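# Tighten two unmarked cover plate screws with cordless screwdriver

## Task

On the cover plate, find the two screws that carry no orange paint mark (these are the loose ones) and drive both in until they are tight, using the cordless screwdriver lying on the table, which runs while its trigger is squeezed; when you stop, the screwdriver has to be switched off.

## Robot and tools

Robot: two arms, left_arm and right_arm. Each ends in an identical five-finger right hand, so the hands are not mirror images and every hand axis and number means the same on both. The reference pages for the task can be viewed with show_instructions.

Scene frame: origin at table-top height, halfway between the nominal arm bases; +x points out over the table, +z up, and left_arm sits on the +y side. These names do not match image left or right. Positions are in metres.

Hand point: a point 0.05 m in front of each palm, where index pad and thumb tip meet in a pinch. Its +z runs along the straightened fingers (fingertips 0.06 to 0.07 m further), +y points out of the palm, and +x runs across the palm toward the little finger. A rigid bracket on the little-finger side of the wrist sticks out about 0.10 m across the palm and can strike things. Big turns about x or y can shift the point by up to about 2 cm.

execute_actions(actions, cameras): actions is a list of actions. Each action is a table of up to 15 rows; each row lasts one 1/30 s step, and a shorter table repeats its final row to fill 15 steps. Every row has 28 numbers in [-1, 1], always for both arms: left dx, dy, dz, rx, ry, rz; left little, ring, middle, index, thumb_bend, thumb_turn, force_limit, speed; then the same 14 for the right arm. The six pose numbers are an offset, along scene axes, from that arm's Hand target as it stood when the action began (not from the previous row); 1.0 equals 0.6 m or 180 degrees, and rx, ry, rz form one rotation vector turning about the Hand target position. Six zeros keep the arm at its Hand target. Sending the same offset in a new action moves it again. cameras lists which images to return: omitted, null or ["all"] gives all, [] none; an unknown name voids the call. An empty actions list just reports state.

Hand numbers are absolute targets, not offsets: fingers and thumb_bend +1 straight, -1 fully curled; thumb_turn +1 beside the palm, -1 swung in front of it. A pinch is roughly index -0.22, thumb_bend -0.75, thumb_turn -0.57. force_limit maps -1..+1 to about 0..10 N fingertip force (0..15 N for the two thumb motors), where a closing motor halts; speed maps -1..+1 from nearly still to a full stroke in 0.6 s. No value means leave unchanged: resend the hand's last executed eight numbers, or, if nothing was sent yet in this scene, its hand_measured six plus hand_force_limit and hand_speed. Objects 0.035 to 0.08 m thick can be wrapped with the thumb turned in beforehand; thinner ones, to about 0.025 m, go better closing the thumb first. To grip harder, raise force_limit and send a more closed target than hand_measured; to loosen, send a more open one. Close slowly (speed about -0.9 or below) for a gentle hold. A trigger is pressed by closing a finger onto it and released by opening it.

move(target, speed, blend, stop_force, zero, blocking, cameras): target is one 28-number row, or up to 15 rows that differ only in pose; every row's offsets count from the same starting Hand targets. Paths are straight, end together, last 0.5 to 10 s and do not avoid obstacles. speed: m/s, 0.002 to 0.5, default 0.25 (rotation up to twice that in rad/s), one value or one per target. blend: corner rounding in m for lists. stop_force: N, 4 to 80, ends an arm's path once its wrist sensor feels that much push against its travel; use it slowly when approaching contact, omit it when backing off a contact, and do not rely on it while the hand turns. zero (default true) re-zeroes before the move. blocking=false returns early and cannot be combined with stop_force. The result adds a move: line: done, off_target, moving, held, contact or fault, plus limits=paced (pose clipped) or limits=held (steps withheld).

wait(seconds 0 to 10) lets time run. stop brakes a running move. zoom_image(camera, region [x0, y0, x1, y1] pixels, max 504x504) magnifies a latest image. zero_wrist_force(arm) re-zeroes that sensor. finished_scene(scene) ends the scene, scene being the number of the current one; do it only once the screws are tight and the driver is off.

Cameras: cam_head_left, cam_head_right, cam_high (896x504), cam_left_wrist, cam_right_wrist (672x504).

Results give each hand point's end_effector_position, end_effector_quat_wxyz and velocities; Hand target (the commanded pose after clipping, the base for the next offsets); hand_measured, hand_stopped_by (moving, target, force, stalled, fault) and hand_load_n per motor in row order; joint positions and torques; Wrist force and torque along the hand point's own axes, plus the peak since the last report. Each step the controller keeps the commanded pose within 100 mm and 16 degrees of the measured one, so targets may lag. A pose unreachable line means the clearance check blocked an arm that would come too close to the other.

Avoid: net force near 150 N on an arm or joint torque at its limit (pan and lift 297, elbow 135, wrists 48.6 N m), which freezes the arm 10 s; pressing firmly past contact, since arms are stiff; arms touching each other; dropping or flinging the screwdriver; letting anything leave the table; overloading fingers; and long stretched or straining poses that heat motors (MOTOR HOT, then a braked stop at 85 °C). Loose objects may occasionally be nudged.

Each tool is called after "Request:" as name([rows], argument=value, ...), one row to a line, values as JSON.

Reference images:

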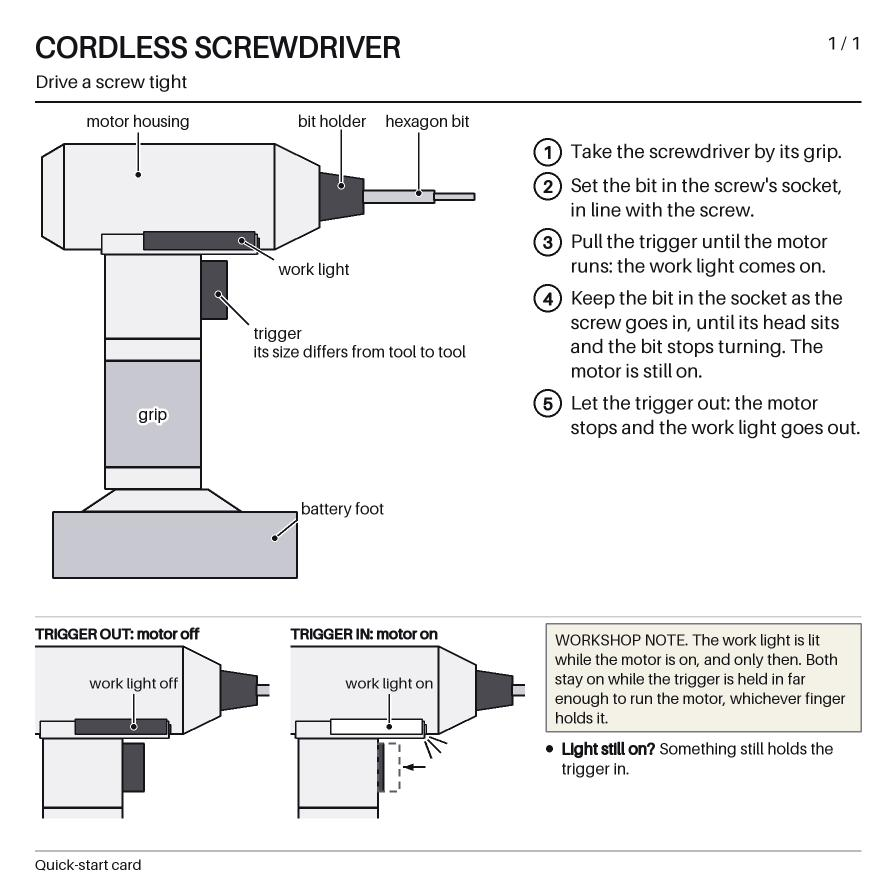

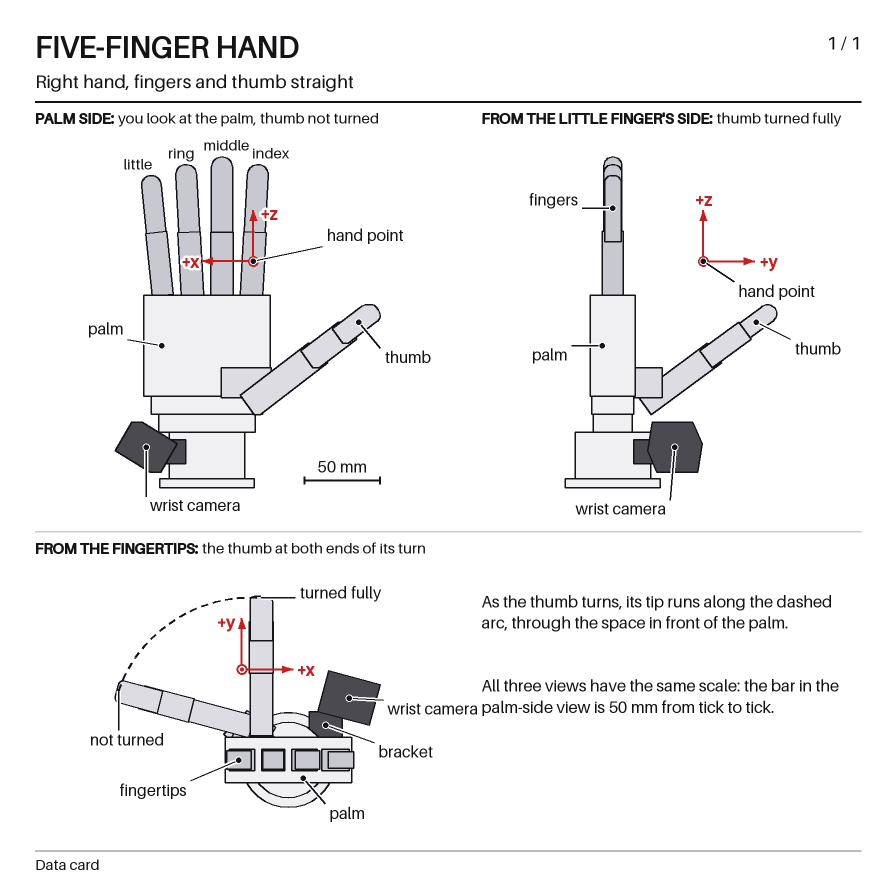

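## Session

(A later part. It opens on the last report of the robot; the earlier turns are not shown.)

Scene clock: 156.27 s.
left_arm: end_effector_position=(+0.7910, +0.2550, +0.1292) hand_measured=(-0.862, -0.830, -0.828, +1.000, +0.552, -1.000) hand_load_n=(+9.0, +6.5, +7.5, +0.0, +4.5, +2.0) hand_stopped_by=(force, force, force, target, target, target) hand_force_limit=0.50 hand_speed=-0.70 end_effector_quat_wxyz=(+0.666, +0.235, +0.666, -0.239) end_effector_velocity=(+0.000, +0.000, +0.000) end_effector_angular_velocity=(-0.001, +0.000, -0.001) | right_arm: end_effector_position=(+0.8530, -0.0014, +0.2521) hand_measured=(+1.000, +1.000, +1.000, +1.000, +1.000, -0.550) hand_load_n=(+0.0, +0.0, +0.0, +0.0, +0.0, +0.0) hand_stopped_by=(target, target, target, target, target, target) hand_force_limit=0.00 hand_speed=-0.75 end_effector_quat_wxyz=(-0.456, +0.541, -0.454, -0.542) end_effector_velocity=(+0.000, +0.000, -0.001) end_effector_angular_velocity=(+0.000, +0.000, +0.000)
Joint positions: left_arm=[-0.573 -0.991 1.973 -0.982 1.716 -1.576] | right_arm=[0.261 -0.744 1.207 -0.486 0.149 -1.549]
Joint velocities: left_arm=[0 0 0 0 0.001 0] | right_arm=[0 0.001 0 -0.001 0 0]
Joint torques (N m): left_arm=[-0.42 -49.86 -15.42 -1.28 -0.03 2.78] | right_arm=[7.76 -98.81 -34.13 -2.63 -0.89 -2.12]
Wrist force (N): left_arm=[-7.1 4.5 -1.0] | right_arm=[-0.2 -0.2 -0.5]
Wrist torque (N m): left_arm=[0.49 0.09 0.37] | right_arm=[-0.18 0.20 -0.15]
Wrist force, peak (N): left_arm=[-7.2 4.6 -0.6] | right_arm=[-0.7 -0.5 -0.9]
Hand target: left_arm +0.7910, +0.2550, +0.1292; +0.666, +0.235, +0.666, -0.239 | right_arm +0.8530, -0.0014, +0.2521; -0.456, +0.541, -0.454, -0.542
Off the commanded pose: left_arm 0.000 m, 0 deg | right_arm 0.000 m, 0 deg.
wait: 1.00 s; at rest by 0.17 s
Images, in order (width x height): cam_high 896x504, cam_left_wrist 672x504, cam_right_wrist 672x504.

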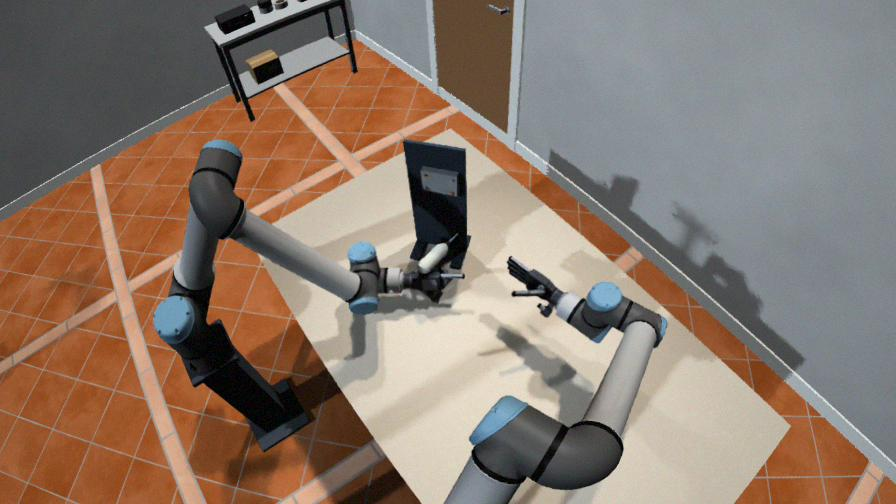

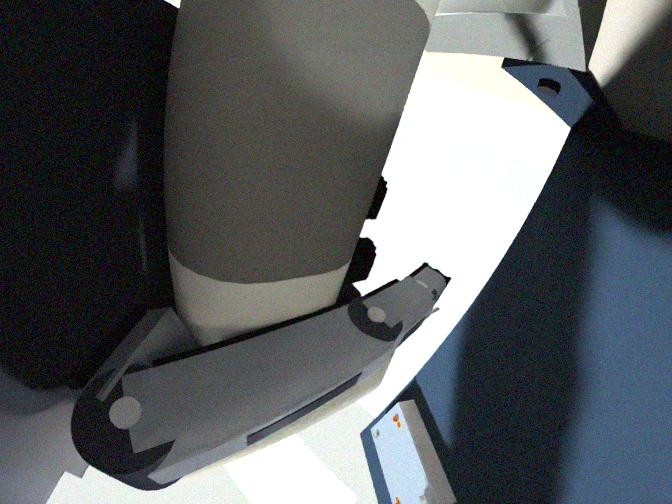

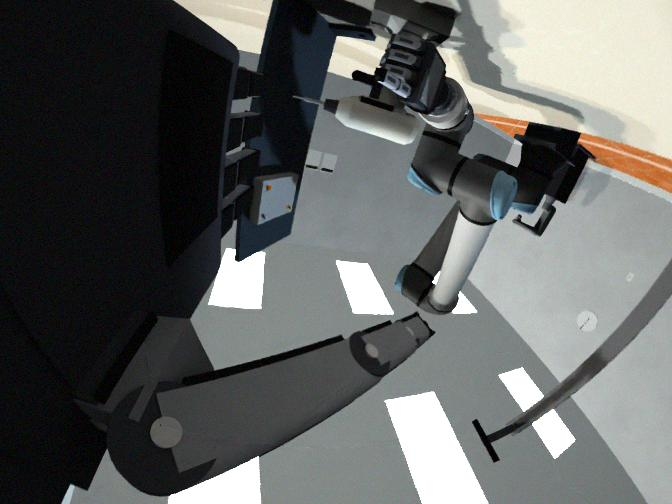

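Request:
move(target=[0,0,0,0,0,0,-1,-1,-1,-0.95,0.55,-1,0.4,-0.7,0,0,0,0,0,0,1,1,1,1,1,-0.55,0,-0.75], cameras=["cam_right_wrist"])

Request:
zoom_image(camera="cam_right_wrist", region=[330, 20, 450, 150])

Scene clock: 161.00 s.
left_arm: end_effector_position=(+0.7910, +0.2550, +0.1292) hand_measured=(-0.862, -0.830, -0.828, -0.630, +0.554, -1.000) hand_load_n=(+8.0, +6.0, +6.5, +8.0, +5.0, +2.0) hand_stopped_by=(force, force, force, force, target, target) hand_force_limit=0.40 hand_speed=-0.70 end_effector_quat_wxyz=(+0.666, +0.235, +0.666, -0.239) end_effector_velocity=(+0.000, -0.001, -0.001) end_effector_angular_velocity=(+0.000, +0.001, -0.002) | right_arm: end_effector_position=(+0.8530, -0.0014, +0.2521) hand_measured=(+1.000, +1.000, +1.000, +1.000, +1.000, -0.550) hand_load_n=(+0.0, +0.0, +0.0, +0.0, +0.0, +0.0) hand_stopped_by=(target, target, target, target, target, target) hand_force_limit=0.00 hand_speed=-0.75 end_effector_quat_wxyz=(-0.456, +0.541, -0.454, -0.542) end_effector_velocity=(+0.000, +0.000, -0.001) end_effector_angular_velocity=(-0.001, +0.002, +0.000)
Joint positions: left_arm=[-0.573 -0.991 1.973 -0.982 1.716 -1.576] | right_arm=[0.261 -0.744 1.207 -0.486 0.149 -1.549]
Joint velocities: left_arm=[-0.001 0.001 0 0 0.001 0] | right_arm=[0 0.001 0 0.002 0 0]
Joint torques (N m): left_arm=[-6.11 -52.02 -17.89 2.3 -0.79 2.45] | right_arm=[4.01 -100.33 -34.8 -2.66 -0.57 -1.5]
Wrist force (N): left_arm=[-6.0 4.1 -1.0] | right_arm=[-0.1 0.2 -0.6]
Wrist torque (N m): left_arm=[0.47 0.12 0.45] | right_arm=[-0.11 0.19 -0.13]
Wrist force, peak (N): left_arm=[-7.4 4.4 -1.0] | right_arm=[-0.9 -0.4 -0.9]
Hand target: left_arm +0.7910, +0.2550, +0.1292; +0.666, +0.235, +0.666, -0.239 | right_arm +0.8530, -0.0014, +0.2521; -0.456, +0.541, -0.454, -0.542
Off the commanded pose: left_arm 0.000 m, 0 deg | right_arm 0.000 m, 0 deg.
move: done
Images, in order (width x height): cam_right_wrist 672x504.

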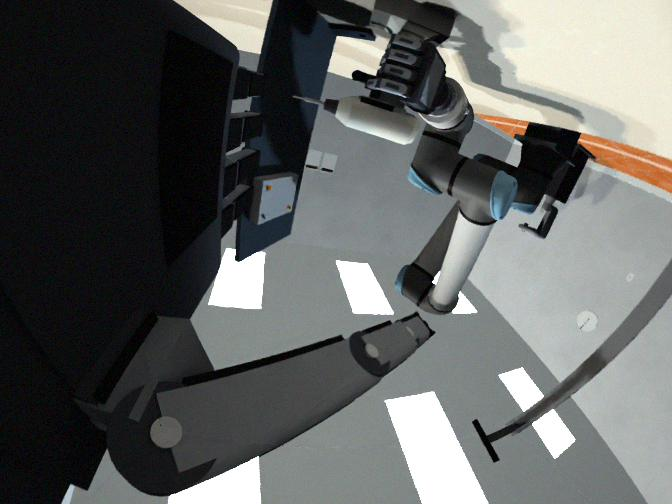

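Scaled by 3.877 from the camera's 672x504 image, which has a finer 960x720 frame.

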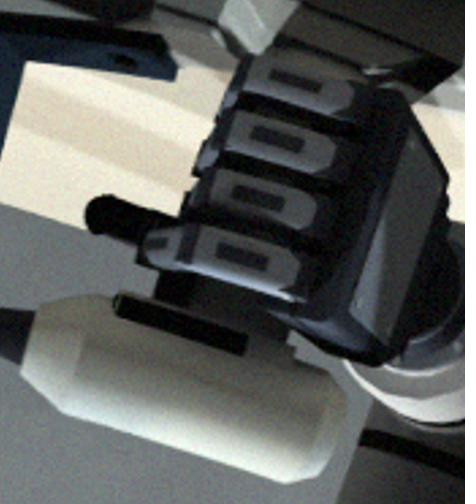

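Request:
move(target=[0,0,0,0,0,0,-1,-1,-1,-1,0.55,-1,1,-0.7,0,0,0,0,0,0,1,1,1,1,1,-0.55,0,-0.75], cameras=["cam_right_wrist","cam_left_wrist"])

Request:
zoom_image(camera="cam_right_wrist", region=[330, 20, 450, 150])

Scene clock: 161.93 s.
left_arm: end_effector_position=(+0.7910, +0.2550, +0.1292) hand_measured=(-0.862, -0.830, -0.828, -0.642, +0.554, -1.000) hand_load_n=(+8.5, +6.0, +7.0, +10.5, +5.0, +2.0) hand_stopped_by=(force, force, force, force, target, target) hand_force_limit=1.00 hand_speed=-0.70 end_effector_quat_wxyz=(+0.666, +0.235, +0.666, -0.239) end_effector_velocity=(+0.000, -0.001, +0.000) end_effector_angular_velocity=(-0.001, +0.000, -0.001) | right_arm: end_effector_position=(+0.8530, -0.0014, +0.2521) hand_measured=(+1.000, +1.000, +1.000, +1.000, +1.000, -0.550) hand_load_n=(+0.0, +0.0, +0.0, +0.0, +0.0, -0.5) hand_stopped_by=(target, target, target, target, target, target) hand_force_limit=0.00 hand_speed=-0.75 end_effector_quat_wxyz=(-0.456, +0.541, -0.454, -0.542) end_effector_velocity=(+0.000, +0.000, -0.001) end_effector_angular_velocity=(+0.000, +0.001, +0.000)
Joint positions: left_arm=[-0.573 -0.991 1.973 -0.982 1.716 -1.576] | right_arm=[0.261 -0.744 1.207 -0.486 0.149 -1.549]
Joint velocities: left_arm=[-0.001 0 0 0 0 0] | right_arm=[0 0.001 0 0 0 0]
Joint torques (N m): left_arm=[-2.35 -53.78 -18.09 2.04 -1.14 2.45] | right_arm=[2.9 -101.07 -34.81 -2.66 -0.64 -1.27]
Wrist force (N): left_arm=[-5.7 4.3 0.2] | right_arm=[-0.5 -0.3 -0.7]
Wrist torque (N m): left_arm=[0.51 0.16 0.49] | right_arm=[-0.18 0.26 -0.17]
Wrist force, peak (N): left_arm=[-6.4 4.4 -0.9] | right_arm=[-0.5 -0.6 -0.8]
Hand target: left_arm +0.7910, +0.2550, +0.1292; +0.666, +0.235, +0.666, -0.239 | right_arm +0.8530, -0.0014, +0.2521; -0.456, +0.541, -0.454, -0.542
Off the commanded pose: left_arm 0.000 m, 0 deg | right_arm 0.000 m, 0 deg.
move: done
Images, in order (width x height): cam_left_wrist 672x504, cam_right_wrist 672x504.

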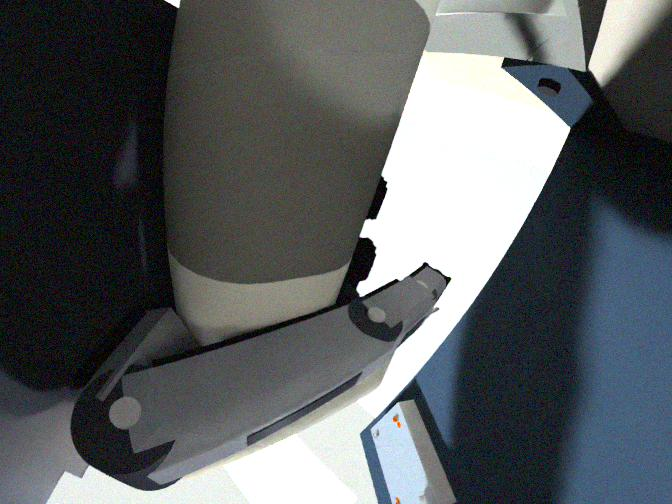

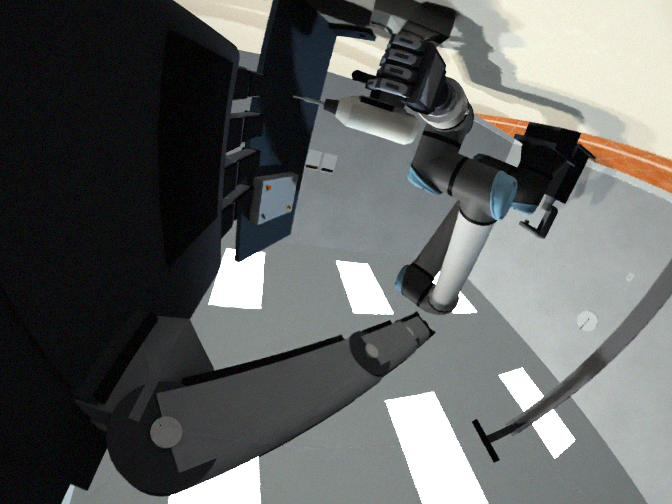

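Scaled by 3.877 from the camera's 672x504 image, which has a finer 960x720 frame.

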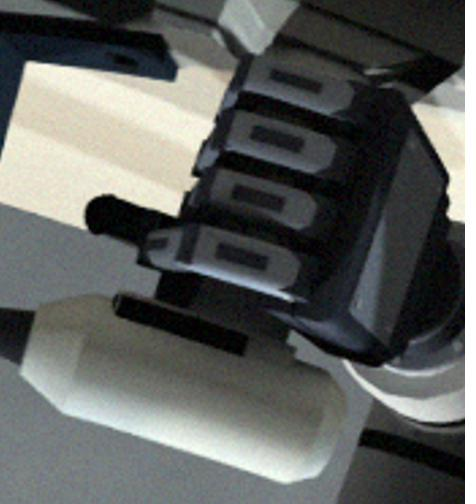

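Request:
move(target=[0,0,0,0,0,0,0.7,0.7,0.7,1,0.8,-1,1,-0.4,0,0,0,0,0,0,1,1,1,1,1,-0.55,0,-0.75], cameras=["cam_head_left","cam_head_right","cam_high","cam_right_wrist"])

Request:
zoom_image(camera="cam_head_right", region=[280, 150, 440, 270])

Request:
zoom_image(camera="cam_high", region=[360, 190, 500, 310])

Scene clock: 164.37 s.
left_arm: end_effector_position=(+0.7910, +0.2550, +0.1292) hand_measured=(+0.700, +0.700, +0.700, +1.000, +0.800, -1.000) hand_load_n=(+0.0, +0.0, +0.0, +0.0, +0.0, -0.5) hand_stopped_by=(target, target, target, target, target, target) hand_force_limit=1.00 hand_speed=-0.40 end_effector_quat_wxyz=(+0.666, +0.235, +0.666, -0.239) end_effector_velocity=(+0.000, +0.000, +0.000) end_effector_angular_velocity=(+0.001, -0.002, +0.000) | right_arm: end_effector_position=(+0.8530, -0.0014, +0.2521) hand_measured=(+1.000, +1.000, +1.000, +1.000, +1.000, -0.550) hand_load_n=(+0.0, +0.0, +0.0, +0.0, +0.0, +0.0) hand_stopped_by=(target, target, target, target, target, target) hand_force_limit=0.00 hand_speed=-0.75 end_effector_quat_wxyz=(-0.456, +0.541, -0.454, -0.542) end_effector_velocity=(+0.000, +0.000, +0.002) end_effector_angular_velocity=(+0.001, -0.002, +0.000)
Joint positions: left_arm=[-0.573 -0.991 1.973 -0.982 1.716 -1.576] | right_arm=[0.261 -0.744 1.207 -0.486 0.149 -1.549]
Joint velocities: left_arm=[0 0 0 -0.001 0 0.001] | right_arm=[0 -0.002 0 0.001 0 0]
Joint torques (N m): left_arm=[-7.77 -54.5 -17.26 -5.08 -1.16 2.43] | right_arm=[0.5 -101.55 -35.36 -2.76 -0.57 -0.92]
Wrist force (N): left_arm=[-1.8 2.4 -0.7] | right_arm=[-0.2 0.0 -0.7]
Wrist torque (N m): left_arm=[0.46 0.41 -0.13] | right_arm=[-0.13 0.21 -0.14]
Wrist force, peak (N): left_arm=[-5.8 4.5 -0.1] | right_arm=[-0.7 -0.4 -0.9]
Hand target: left_arm +0.7910, +0.2550, +0.1292; +0.666, +0.235, +0.666, -0.239 | right_arm +0.8530, -0.0014, +0.2521; -0.456, +0.541, -0.454, -0.542
Off the commanded pose: left_arm 0.000 m, 0 deg | right_arm 0.000 m, 0 deg.
move: done
Images, in order (width x height): cam_head_left 896x504, cam_head_right 896x504, cam_high 896x504, cam_right_wrist 672x504.

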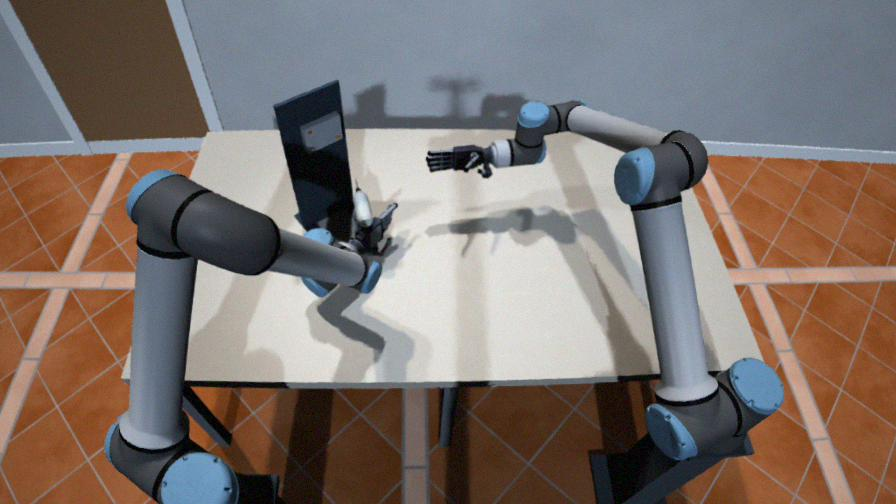

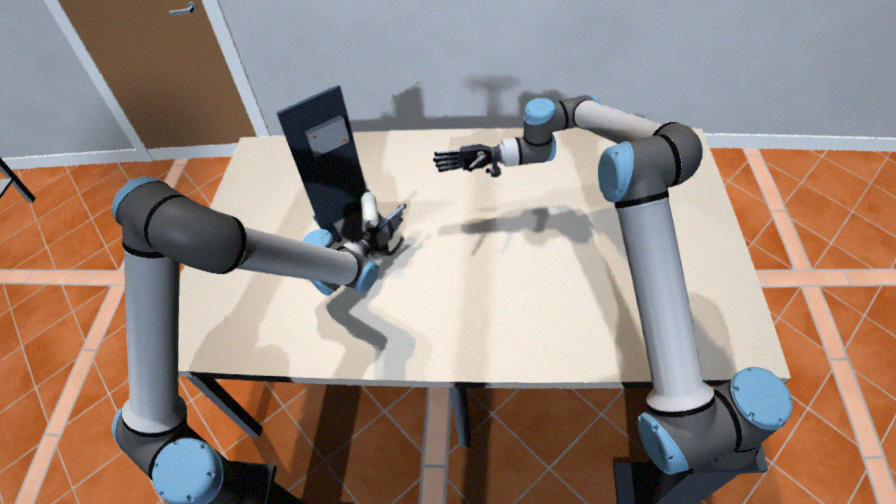

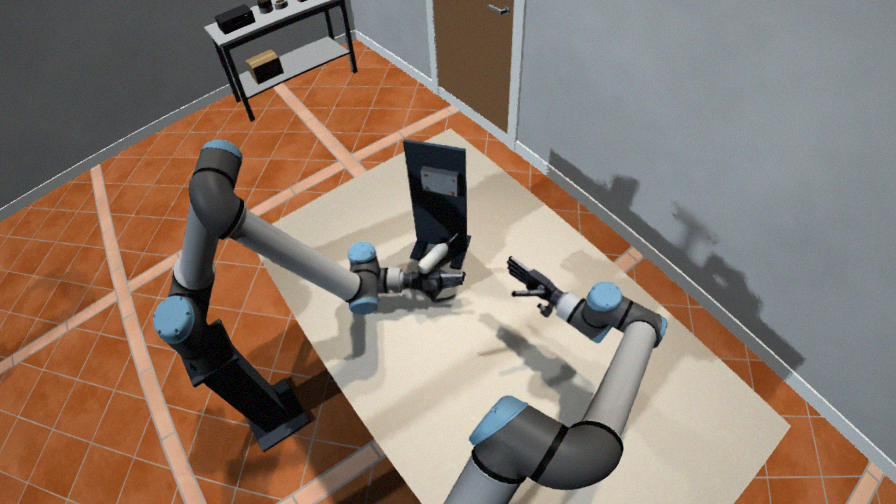

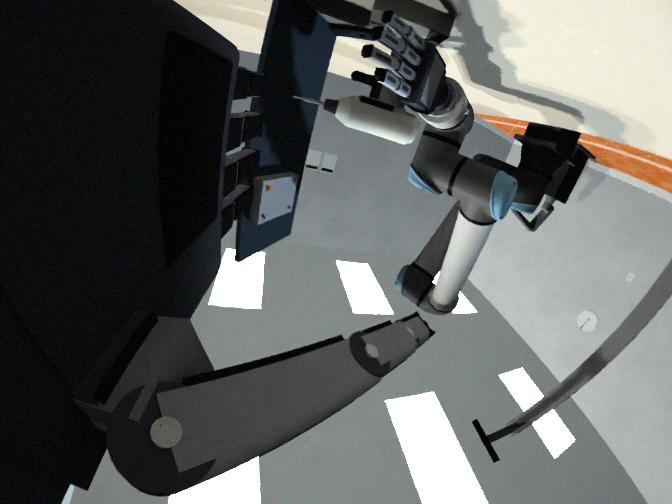

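Scaled by 3.150.

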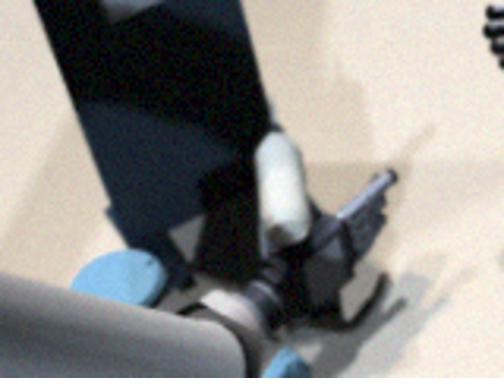

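Scaled by 3.600.

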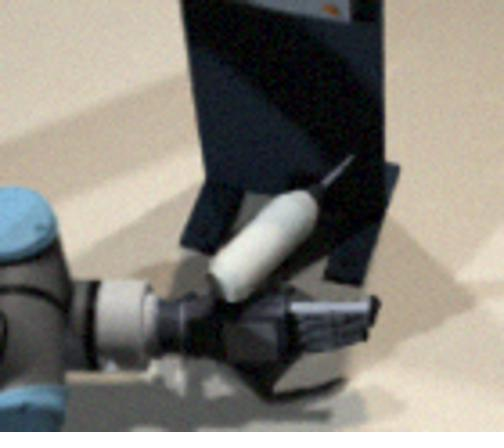

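Request:
move(target=[-0.0207,-0.0413,0,0,0,-0.1389,0.7,0.7,0.7,1,0.8,-1,1,-0.4,0,0,0,0,0,0,1,1,1,1,1,-0.55,0,-0.75], speed=0.06, cameras=["cam_head_right","cam_high","cam_left_wrist","cam_right_wrist"])

Request:
zoom_image(camera="cam_right_wrist", region=[330, 20, 450, 150])

Request:
zoom_image(camera="cam_high", region=[360, 190, 500, 310])

Scene clock: 169.27 s.
left_arm: end_effector_position=(+0.7789, +0.2303, +0.1291) hand_measured=(+0.700, +0.700, +0.700, +1.000, +0.800, -1.000) hand_load_n=(+0.0, +0.0, +0.0, +0.0, +1.0, +0.0) hand_stopped_by=(target, target, target, target, target, target) hand_force_limit=1.00 hand_speed=-0.40 end_effector_quat_wxyz=(+0.598, +0.374, +0.600, -0.377) end_effector_velocity=(+0.000, +0.001, -0.002) end_effector_angular_velocity=(+0.001, +0.003, +0.002) | right_arm: end_effector_position=(+0.8530, -0.0014, +0.2521) hand_measured=(+1.000, +1.000, +1.000, +1.000, +1.000, -0.550) hand_load_n=(+0.0, +0.0, +0.0, +0.0, +0.0, +0.0) hand_stopped_by=(target, target, target, target, target, target) hand_force_limit=0.00 hand_speed=-0.75 end_effector_quat_wxyz=(-0.456, +0.541, -0.454, -0.542) end_effector_velocity=(+0.000, +0.000, +0.001) end_effector_angular_velocity=(+0.000, -0.001, +0.000)
Joint positions: left_arm=[-0.442 -0.943 1.874 -0.932 2.283 -1.576] | right_arm=[0.261 -0.744 1.207 -0.486 0.149 -1.549]
Joint velocities: left_arm=[0 0.001 0.001 0.001 -0.002 0] | right_arm=[0 -0.001 0 0.001 0 0]
Joint torques (N m): left_arm=[-14.64 -81.34 -13.41 -2.7 -2.52 -3] | right_arm=[-3.75 -103.56 -35.8 -2.6 -0.26 -0.31]
Wrist force (N): left_arm=[-2.0 2.9 -2.1] | right_arm=[0.0 0.0 -0.5]
Wrist torque (N m): left_arm=[0.44 0.39 -0.11] | right_arm=[-0.15 0.18 -0.13]
Wrist force, peak (N): left_arm=[-2.3 3.6 -3.0] | right_arm=[-0.9 -0.5 -0.8]
Hand target: left_arm +0.7787, +0.2302, +0.1291; +0.598, +0.374, +0.600, -0.377 | right_arm +0.8530, -0.0014, +0.2521; -0.456, +0.541, -0.454, -0.542
Off the commanded pose: left_arm 0.000 m, 0 deg | right_arm 0.000 m, 0 deg.
move: done
Images, in order (width x height): cam_head_right 896x504, cam_high 896x504, cam_left_wrist 672x504, cam_right_wrist 672x504.

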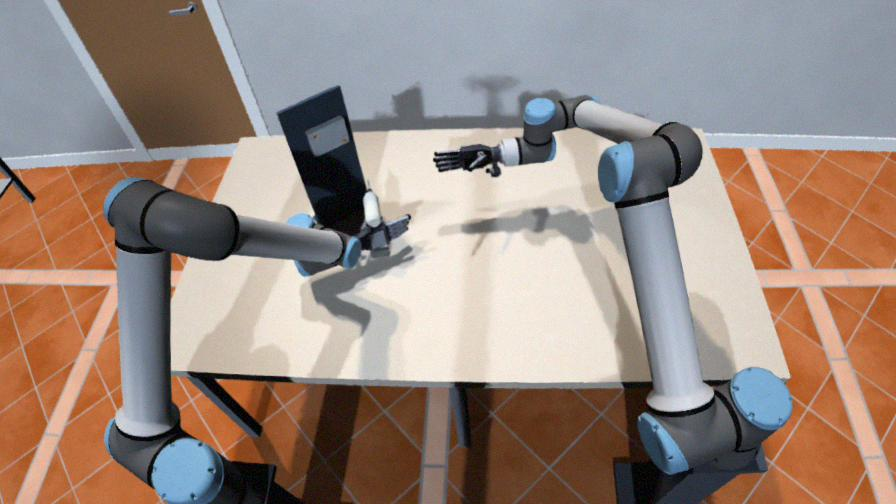

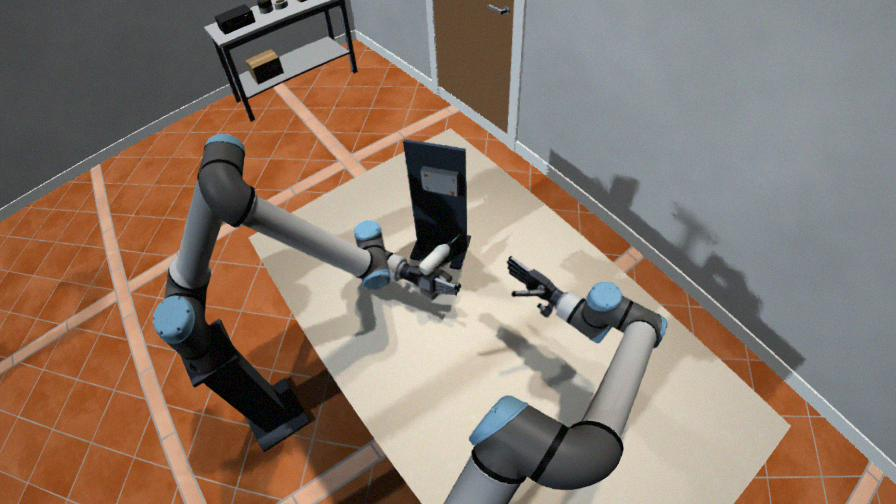

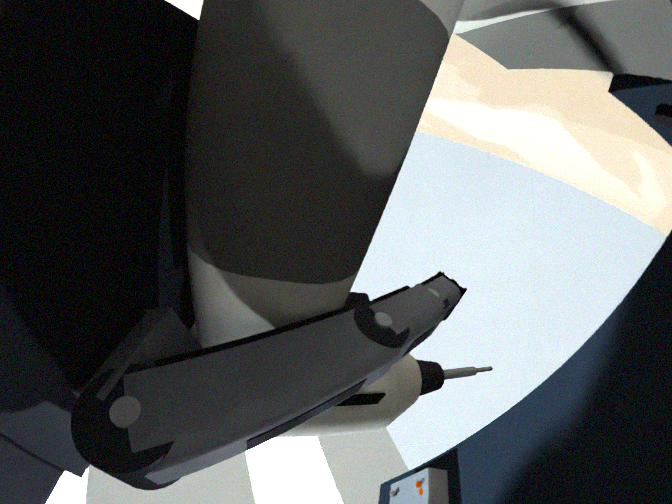

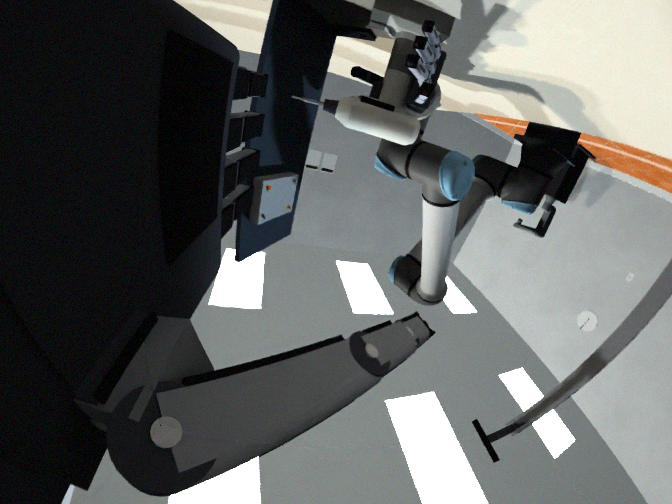

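Scaled by 3.877 from the camera's 672x504 image, which has a finer 960x720 frame.

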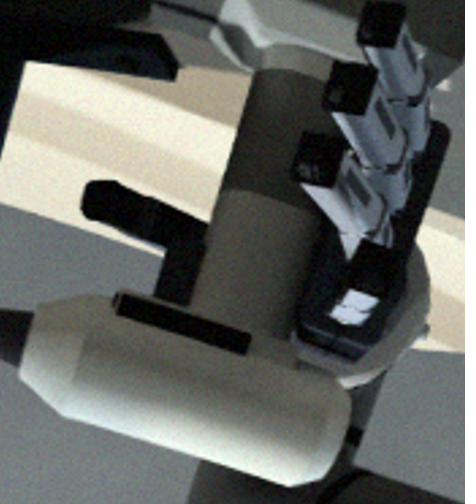

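Scaled by 3.600.

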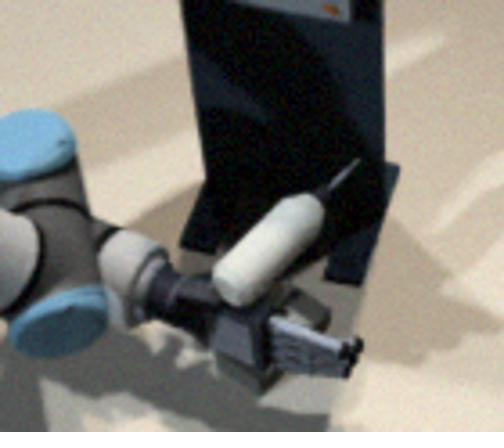

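Request:
move(target=[0,0,0,0,0,0,0.7,0.7,0.7,1,0.55,-1,0.2,-0.6,0,0,0,0,0,0,1,1,1,1,1,-0.55,0,-0.75], cameras=[])

Request:
move(target=[0,0,0,0,0,0,-1,-1,-1,1,0.55,-1,0.5,-0.7,0,0,0,0,0,0,1,1,1,1,1,-0.55,0,-0.75], cameras=[])

Request:
wait(seconds=1, cameras=["cam_left_wrist","cam_right_wrist","cam_high"])

Request:
zoom_image(camera="cam_right_wrist", region=[330, 20, 450, 150])

Request:
zoom_image(camera="cam_high", region=[360, 190, 500, 310])

Scene clock: 170.33 s.
left_arm: end_effector_position=(+0.7787, +0.2302, +0.1291) hand_measured=(+0.700, +0.700, +0.700, +1.000, +0.554, -1.000) hand_load_n=(+0.0, +0.0, +0.0, +0.0, +3.5, -0.5) hand_stopped_by=(target, target, target, target, target, target) hand_force_limit=0.20 hand_speed=-0.60 end_effector_quat_wxyz=(+0.598, +0.374, +0.600, -0.377) end_effector_velocity=(-0.001, -0.002, +0.000) end_effector_angular_velocity=(+0.000, -0.001, -0.002) | right_arm: end_effector_position=(+0.8530, -0.0014, +0.2521) hand_measured=(+1.000, +1.000, +1.000, +1.000, +1.000, -0.550) hand_load_n=(+0.0, +0.0, +0.0, +0.0, +0.0, +0.0) hand_stopped_by=(target, target, target, target, target, target) hand_force_limit=0.00 hand_speed=-0.75 end_effector_quat_wxyz=(-0.456, +0.541, -0.454, -0.542) end_effector_velocity=(+0.000, +0.000, +0.001) end_effector_angular_velocity=(+0.000, +0.000, +0.000)
Joint positions: left_arm=[-0.442 -0.944 1.875 -0.932 2.283 -1.576] | right_arm=[0.261 -0.744 1.207 -0.486 0.149 -1.549]
Joint velocities: left_arm=[-0.002 0 0 0 0.001 0.001] | right_arm=[0 -0.001 0 0.001 0 0]
Joint torques (N m): left_arm=[-11.89 -87.11 -17.45 -5.02 1.58 0.15] | right_arm=[-4.69 -103.38 -35.83 -2.6 -0.29 -0.17]
Wrist force (N): left_arm=[-1.1 3.1 -1.3] | right_arm=[-0.3 -0.2 -0.7]
Wrist torque (N m): left_arm=[0.47 0.38 -0.04] | right_arm=[-0.16 0.23 -0.16]
Wrist force, peak (N): left_arm=[-2.3 4.4 -2.1] | right_arm=[-0.2 -0.5 -1.1]
Hand target: left_arm +0.7787, +0.2302, +0.1291; +0.598, +0.374, +0.600, -0.377 | right_arm +0.8530, -0.0014, +0.2521; -0.456, +0.541, -0.454, -0.542
Off the commanded pose: left_arm 0.000 m, 0 deg | right_arm 0.000 m, 0 deg.
move: done
No camera images: "cameras" was empty.

Scene clock: 173.67 s.
left_arm: end_effector_position=(+0.7787, +0.2302, +0.1291) hand_measured=(-0.830, -0.796, -0.796, +1.000, +0.556, -1.000) hand_load_n=(+9.0, +6.5, +7.0, +0.0, +7.0, +3.0) hand_stopped_by=(force, force, force, target, target, target) hand_force_limit=0.50 hand_speed=-0.70 end_effector_quat_wxyz=(+0.598, +0.374, +0.600, -0.377) end_effector_velocity=(+0.000, +0.000, +0.000) end_effector_angular_velocity=(+0.000, -0.001, +0.000) | right_arm: end_effector_position=(+0.8530, -0.0014, +0.2521) hand_measured=(+1.000, +1.000, +1.000, +1.000, +1.000, -0.550) hand_load_n=(+0.0, +0.0, +0.0, +0.0, +0.0, +0.0) hand_stopped_by=(target, target, target, target, target, target) hand_force_limit=0.00 hand_speed=-0.75 end_effector_quat_wxyz=(-0.456, +0.541, -0.454, -0.542) end_effector_velocity=(+0.000, +0.000, +0.001) end_effector_angular_velocity=(+0.000, +0.001, +0.000)
Joint positions: left_arm=[-0.442 -0.944 1.875 -0.932 2.283 -1.576] | right_arm=[0.261 -0.744 1.207 -0.486 0.149 -1.549]
Joint velocities: left_arm=[0 0 0 -0.001 0 0] | right_arm=[0 -0.001 0 0.001 0 0]
Joint torques (N m): left_arm=[4.58 -83.83 -29 -2.42 1.41 2.78] | right_arm=[-6.44 -104.52 -36.44 -2.49 -0.08 -0.07]
Wrist force (N): left_arm=[-5.1 4.6 -0.7] | right_arm=[-0.6 -0.2 -0.7]
Wrist torque (N m): left_arm=[0.51 0.01 0.49] | right_arm=[-0.16 0.27 -0.17]
Wrist force, peak (N): left_arm=[-5.8 5.1 -0.2] | right_arm=[-0.7 -0.7 -1.0]
Hand target: left_arm +0.7787, +0.2302, +0.1291; +0.598, +0.374, +0.600, -0.377 | right_arm +0.8530, -0.0014, +0.2521; -0.456, +0.541, -0.454, -0.542
Off the commanded pose: left_arm 0.000 m, 0 deg | right_arm 0.000 m, 0 deg.
move: done
No camera images: "cameras" was empty.

Scene clock: 174.67 s.
left_arm: end_effector_position=(+0.7787, +0.2302, +0.1291) hand_measured=(-0.830, -0.796, -0.796, +1.000, +0.556, -1.000) hand_load_n=(+8.5, +6.5, +7.0, +0.0, +7.0, +3.0) hand_stopped_by=(force, force, force, target, target, target) hand_force_limit=0.50 hand_speed=-0.70 end_effector_quat_wxyz=(+0.598, +0.374, +0.600, -0.377) end_effector_velocity=(+0.000, +0.000, +0.000) end_effector_angular_velocity=(+0.000, +0.000, +0.001) | right_arm: end_effector_position=(+0.8530, -0.0014, +0.2521) hand_measured=(+1.000, +1.000, +1.000, +1.000, +1.000, -0.550) hand_load_n=(+0.0, +0.0, +0.0, +0.0, +0.0, +0.0) hand_stopped_by=(target, target, target, target, target, target) hand_force_limit=0.00 hand_speed=-0.75 end_effector_quat_wxyz=(-0.456, +0.541, -0.454, -0.542) end_effector_velocity=(+0.000, +0.000, -0.001) end_effector_angular_velocity=(-0.001, +0.003, +0.000)
Joint positions: left_arm=[-0.442 -0.944 1.875 -0.932 2.283 -1.576] | right_arm=[0.261 -0.744 1.207 -0.486 0.149 -1.549]
Joint velocities: left_arm=[0 -0.001 0 0.001 -0.001 0.001] | right_arm=[0 0.001 0 0.002 0 0]
Joint torques (N m): left_arm=[6.89 -65.92 -31.64 3.1 1.17 2.89] | right_arm=[-7.57 -104.51 -36.44 -2.66 -0.03 0]
Wrist force (N): left_arm=[-5.6 4.5 -0.8] | right_arm=[-0.4 -0.3 -0.5]
Wrist torque (N m): left_arm=[0.51 0.06 0.48] | right_arm=[-0.18 0.24 -0.16]
Wrist force, peak (N): left_arm=[-5.5 4.9 -0.6] | right_arm=[-0.9 -0.3 -0.8]
Hand target: left_arm +0.7787, +0.2302, +0.1291; +0.598, +0.374, +0.600, -0.377 | right_arm +0.8530, -0.0014, +0.2521; -0.456, +0.541, -0.454, -0.542
Off the commanded pose: left_arm 0.000 m, 0 deg | right_arm 0.000 m, 0 deg.
wait: 1.00 s; at rest by 0.17 s
Images, in order (width x height): cam_high 896x504, cam_left_wrist 672x504, cam_right_wrist 672x504.

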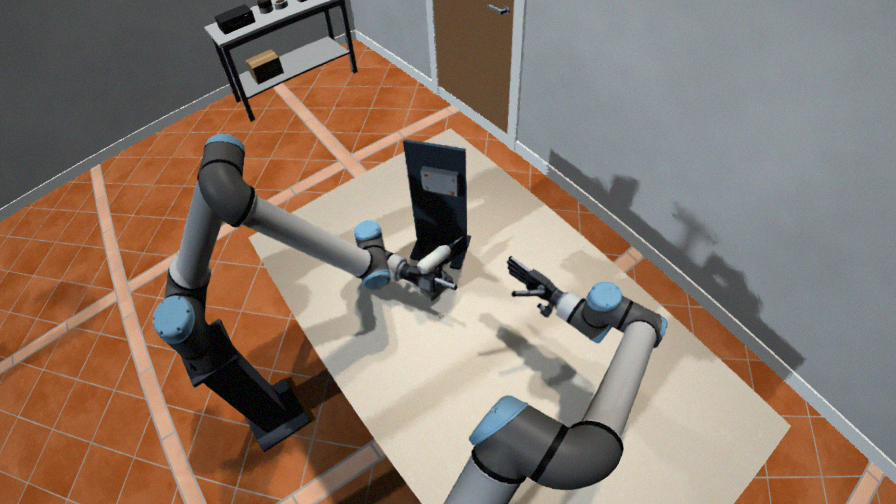

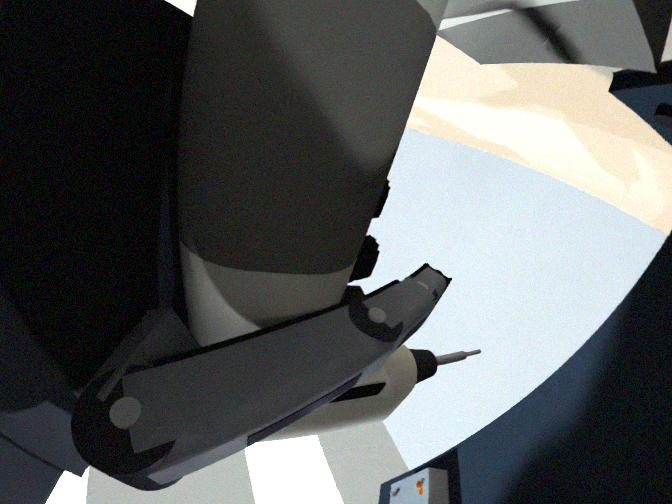

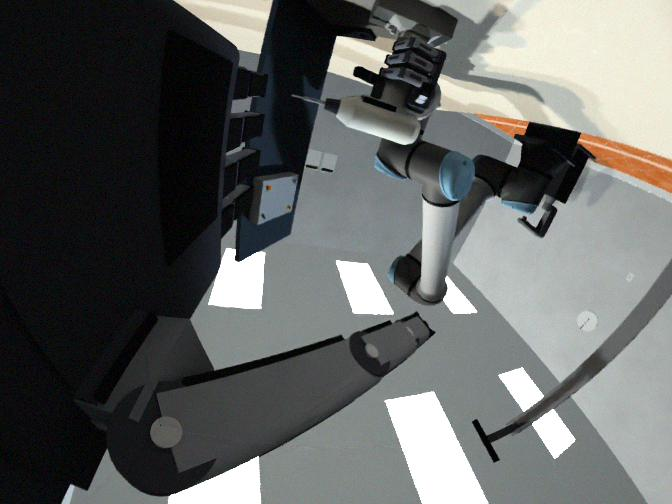

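Scaled by 3.877 from the camera's 672x504 image, which has a finer 960x720 frame.

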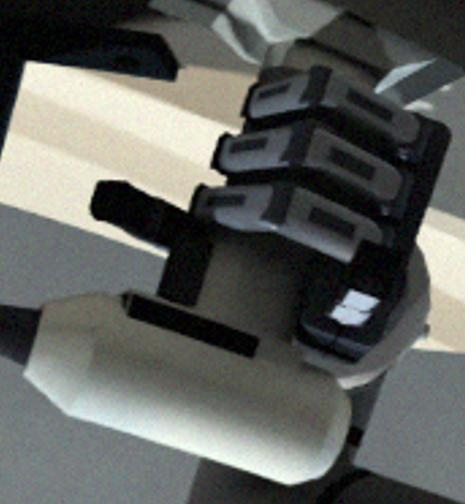

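Scaled by 3.600.

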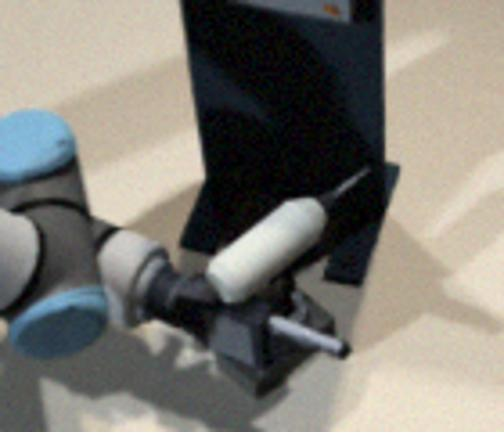

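Request:
move(target=[0,0,0,0,0,0,-1,-1,-1,-0.95,0.55,-1,0.6,-0.7,0,0,0,0,0,0,1,1,1,1,1,-0.55,0,-0.75], cameras=["cam_right_wrist"])

Request:
zoom_image(camera="cam_right_wrist", region=[330, 20, 450, 150])

Scene clock: 178.63 s.
left_arm: end_effector_position=(+0.7787, +0.2302, +0.1291) hand_measured=(-0.830, -0.796, -0.796, -0.744, +0.556, -1.000) hand_load_n=(+8.5, +6.0, +6.0, +12.5, +7.0, +2.0) hand_stopped_by=(force, force, force, force, target, target) hand_force_limit=0.60 hand_speed=-0.70 end_effector_quat_wxyz=(+0.598, +0.374, +0.600, -0.377) end_effector_velocity=(+0.000, +0.000, +0.000) end_effector_angular_velocity=(+0.000, +0.000, +0.000) | right_arm: end_effector_position=(+0.8530, -0.0014, +0.2521) hand_measured=(+1.000, +1.000, +1.000, +1.000, +1.000, -0.550) hand_load_n=(+0.0, +0.0, +0.0, +0.0, +0.0, +0.0) hand_stopped_by=(target, target, target, target, target, target) hand_force_limit=0.00 hand_speed=-0.75 end_effector_quat_wxyz=(-0.456, +0.541, -0.454, -0.542) end_effector_velocity=(+0.000, +0.000, +0.001) end_effector_angular_velocity=(+0.000, -0.001, +0.000)
Joint positions: left_arm=[-0.442 -0.944 1.875 -0.932 2.283 -1.576] | right_arm=[0.261 -0.744 1.207 -0.486 0.149 -1.549]
Joint velocities: left_arm=[0 0 0 0.001 0 0.001] | right_arm=[0 -0.001 0 0.001 0 0]
Joint torques (N m): left_arm=[6.59 -51.37 -34.66 2.17 1.63 2.85] | right_arm=[-10.23 -106.03 -36.98 -2.5 0.28 -0.09]
Wrist force (N): left_arm=[-4.9 4.1 -1.7] | right_arm=[-0.2 -0.4 -0.9]
Wrist torque (N m): left_arm=[0.51 0.14 0.42] | right_arm=[-0.19 0.21 -0.15]
Wrist force, peak (N): left_arm=[-6.3 4.4 -1.0] | right_arm=[-0.5 -0.7 -1.0]
Hand target: left_arm +0.7787, +0.2302, +0.1291; +0.598, +0.374, +0.600, -0.377 | right_arm +0.8530, -0.0014, +0.2521; -0.456, +0.541, -0.454, -0.542
Off the commanded pose: left_arm 0.000 m, 0 deg | right_arm 0.000 m, 0 deg.
move: done
Images, in order (width x height): cam_right_wrist 672x504.

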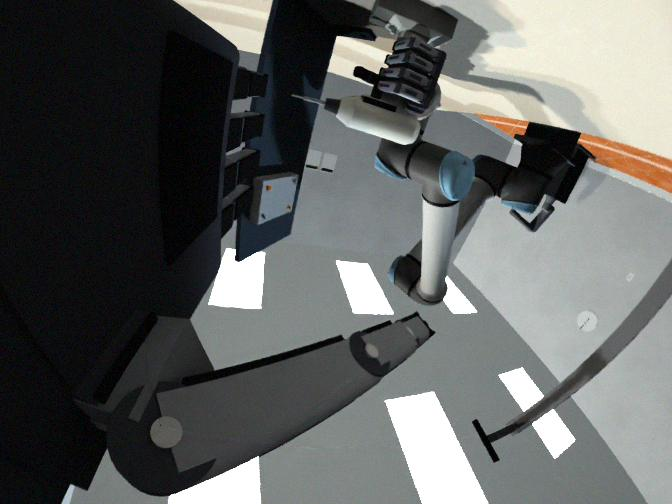

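Scaled by 3.877 from the camera's 672x504 image, which has a finer 960x720 frame.

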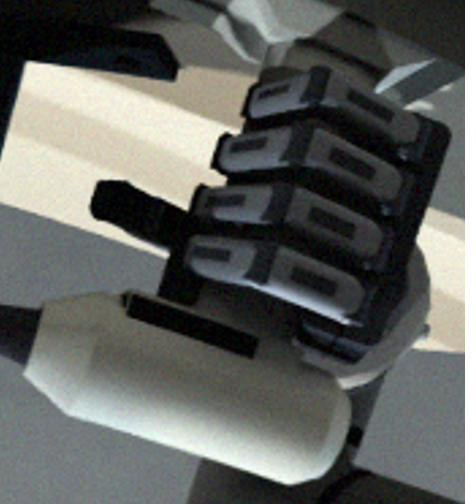

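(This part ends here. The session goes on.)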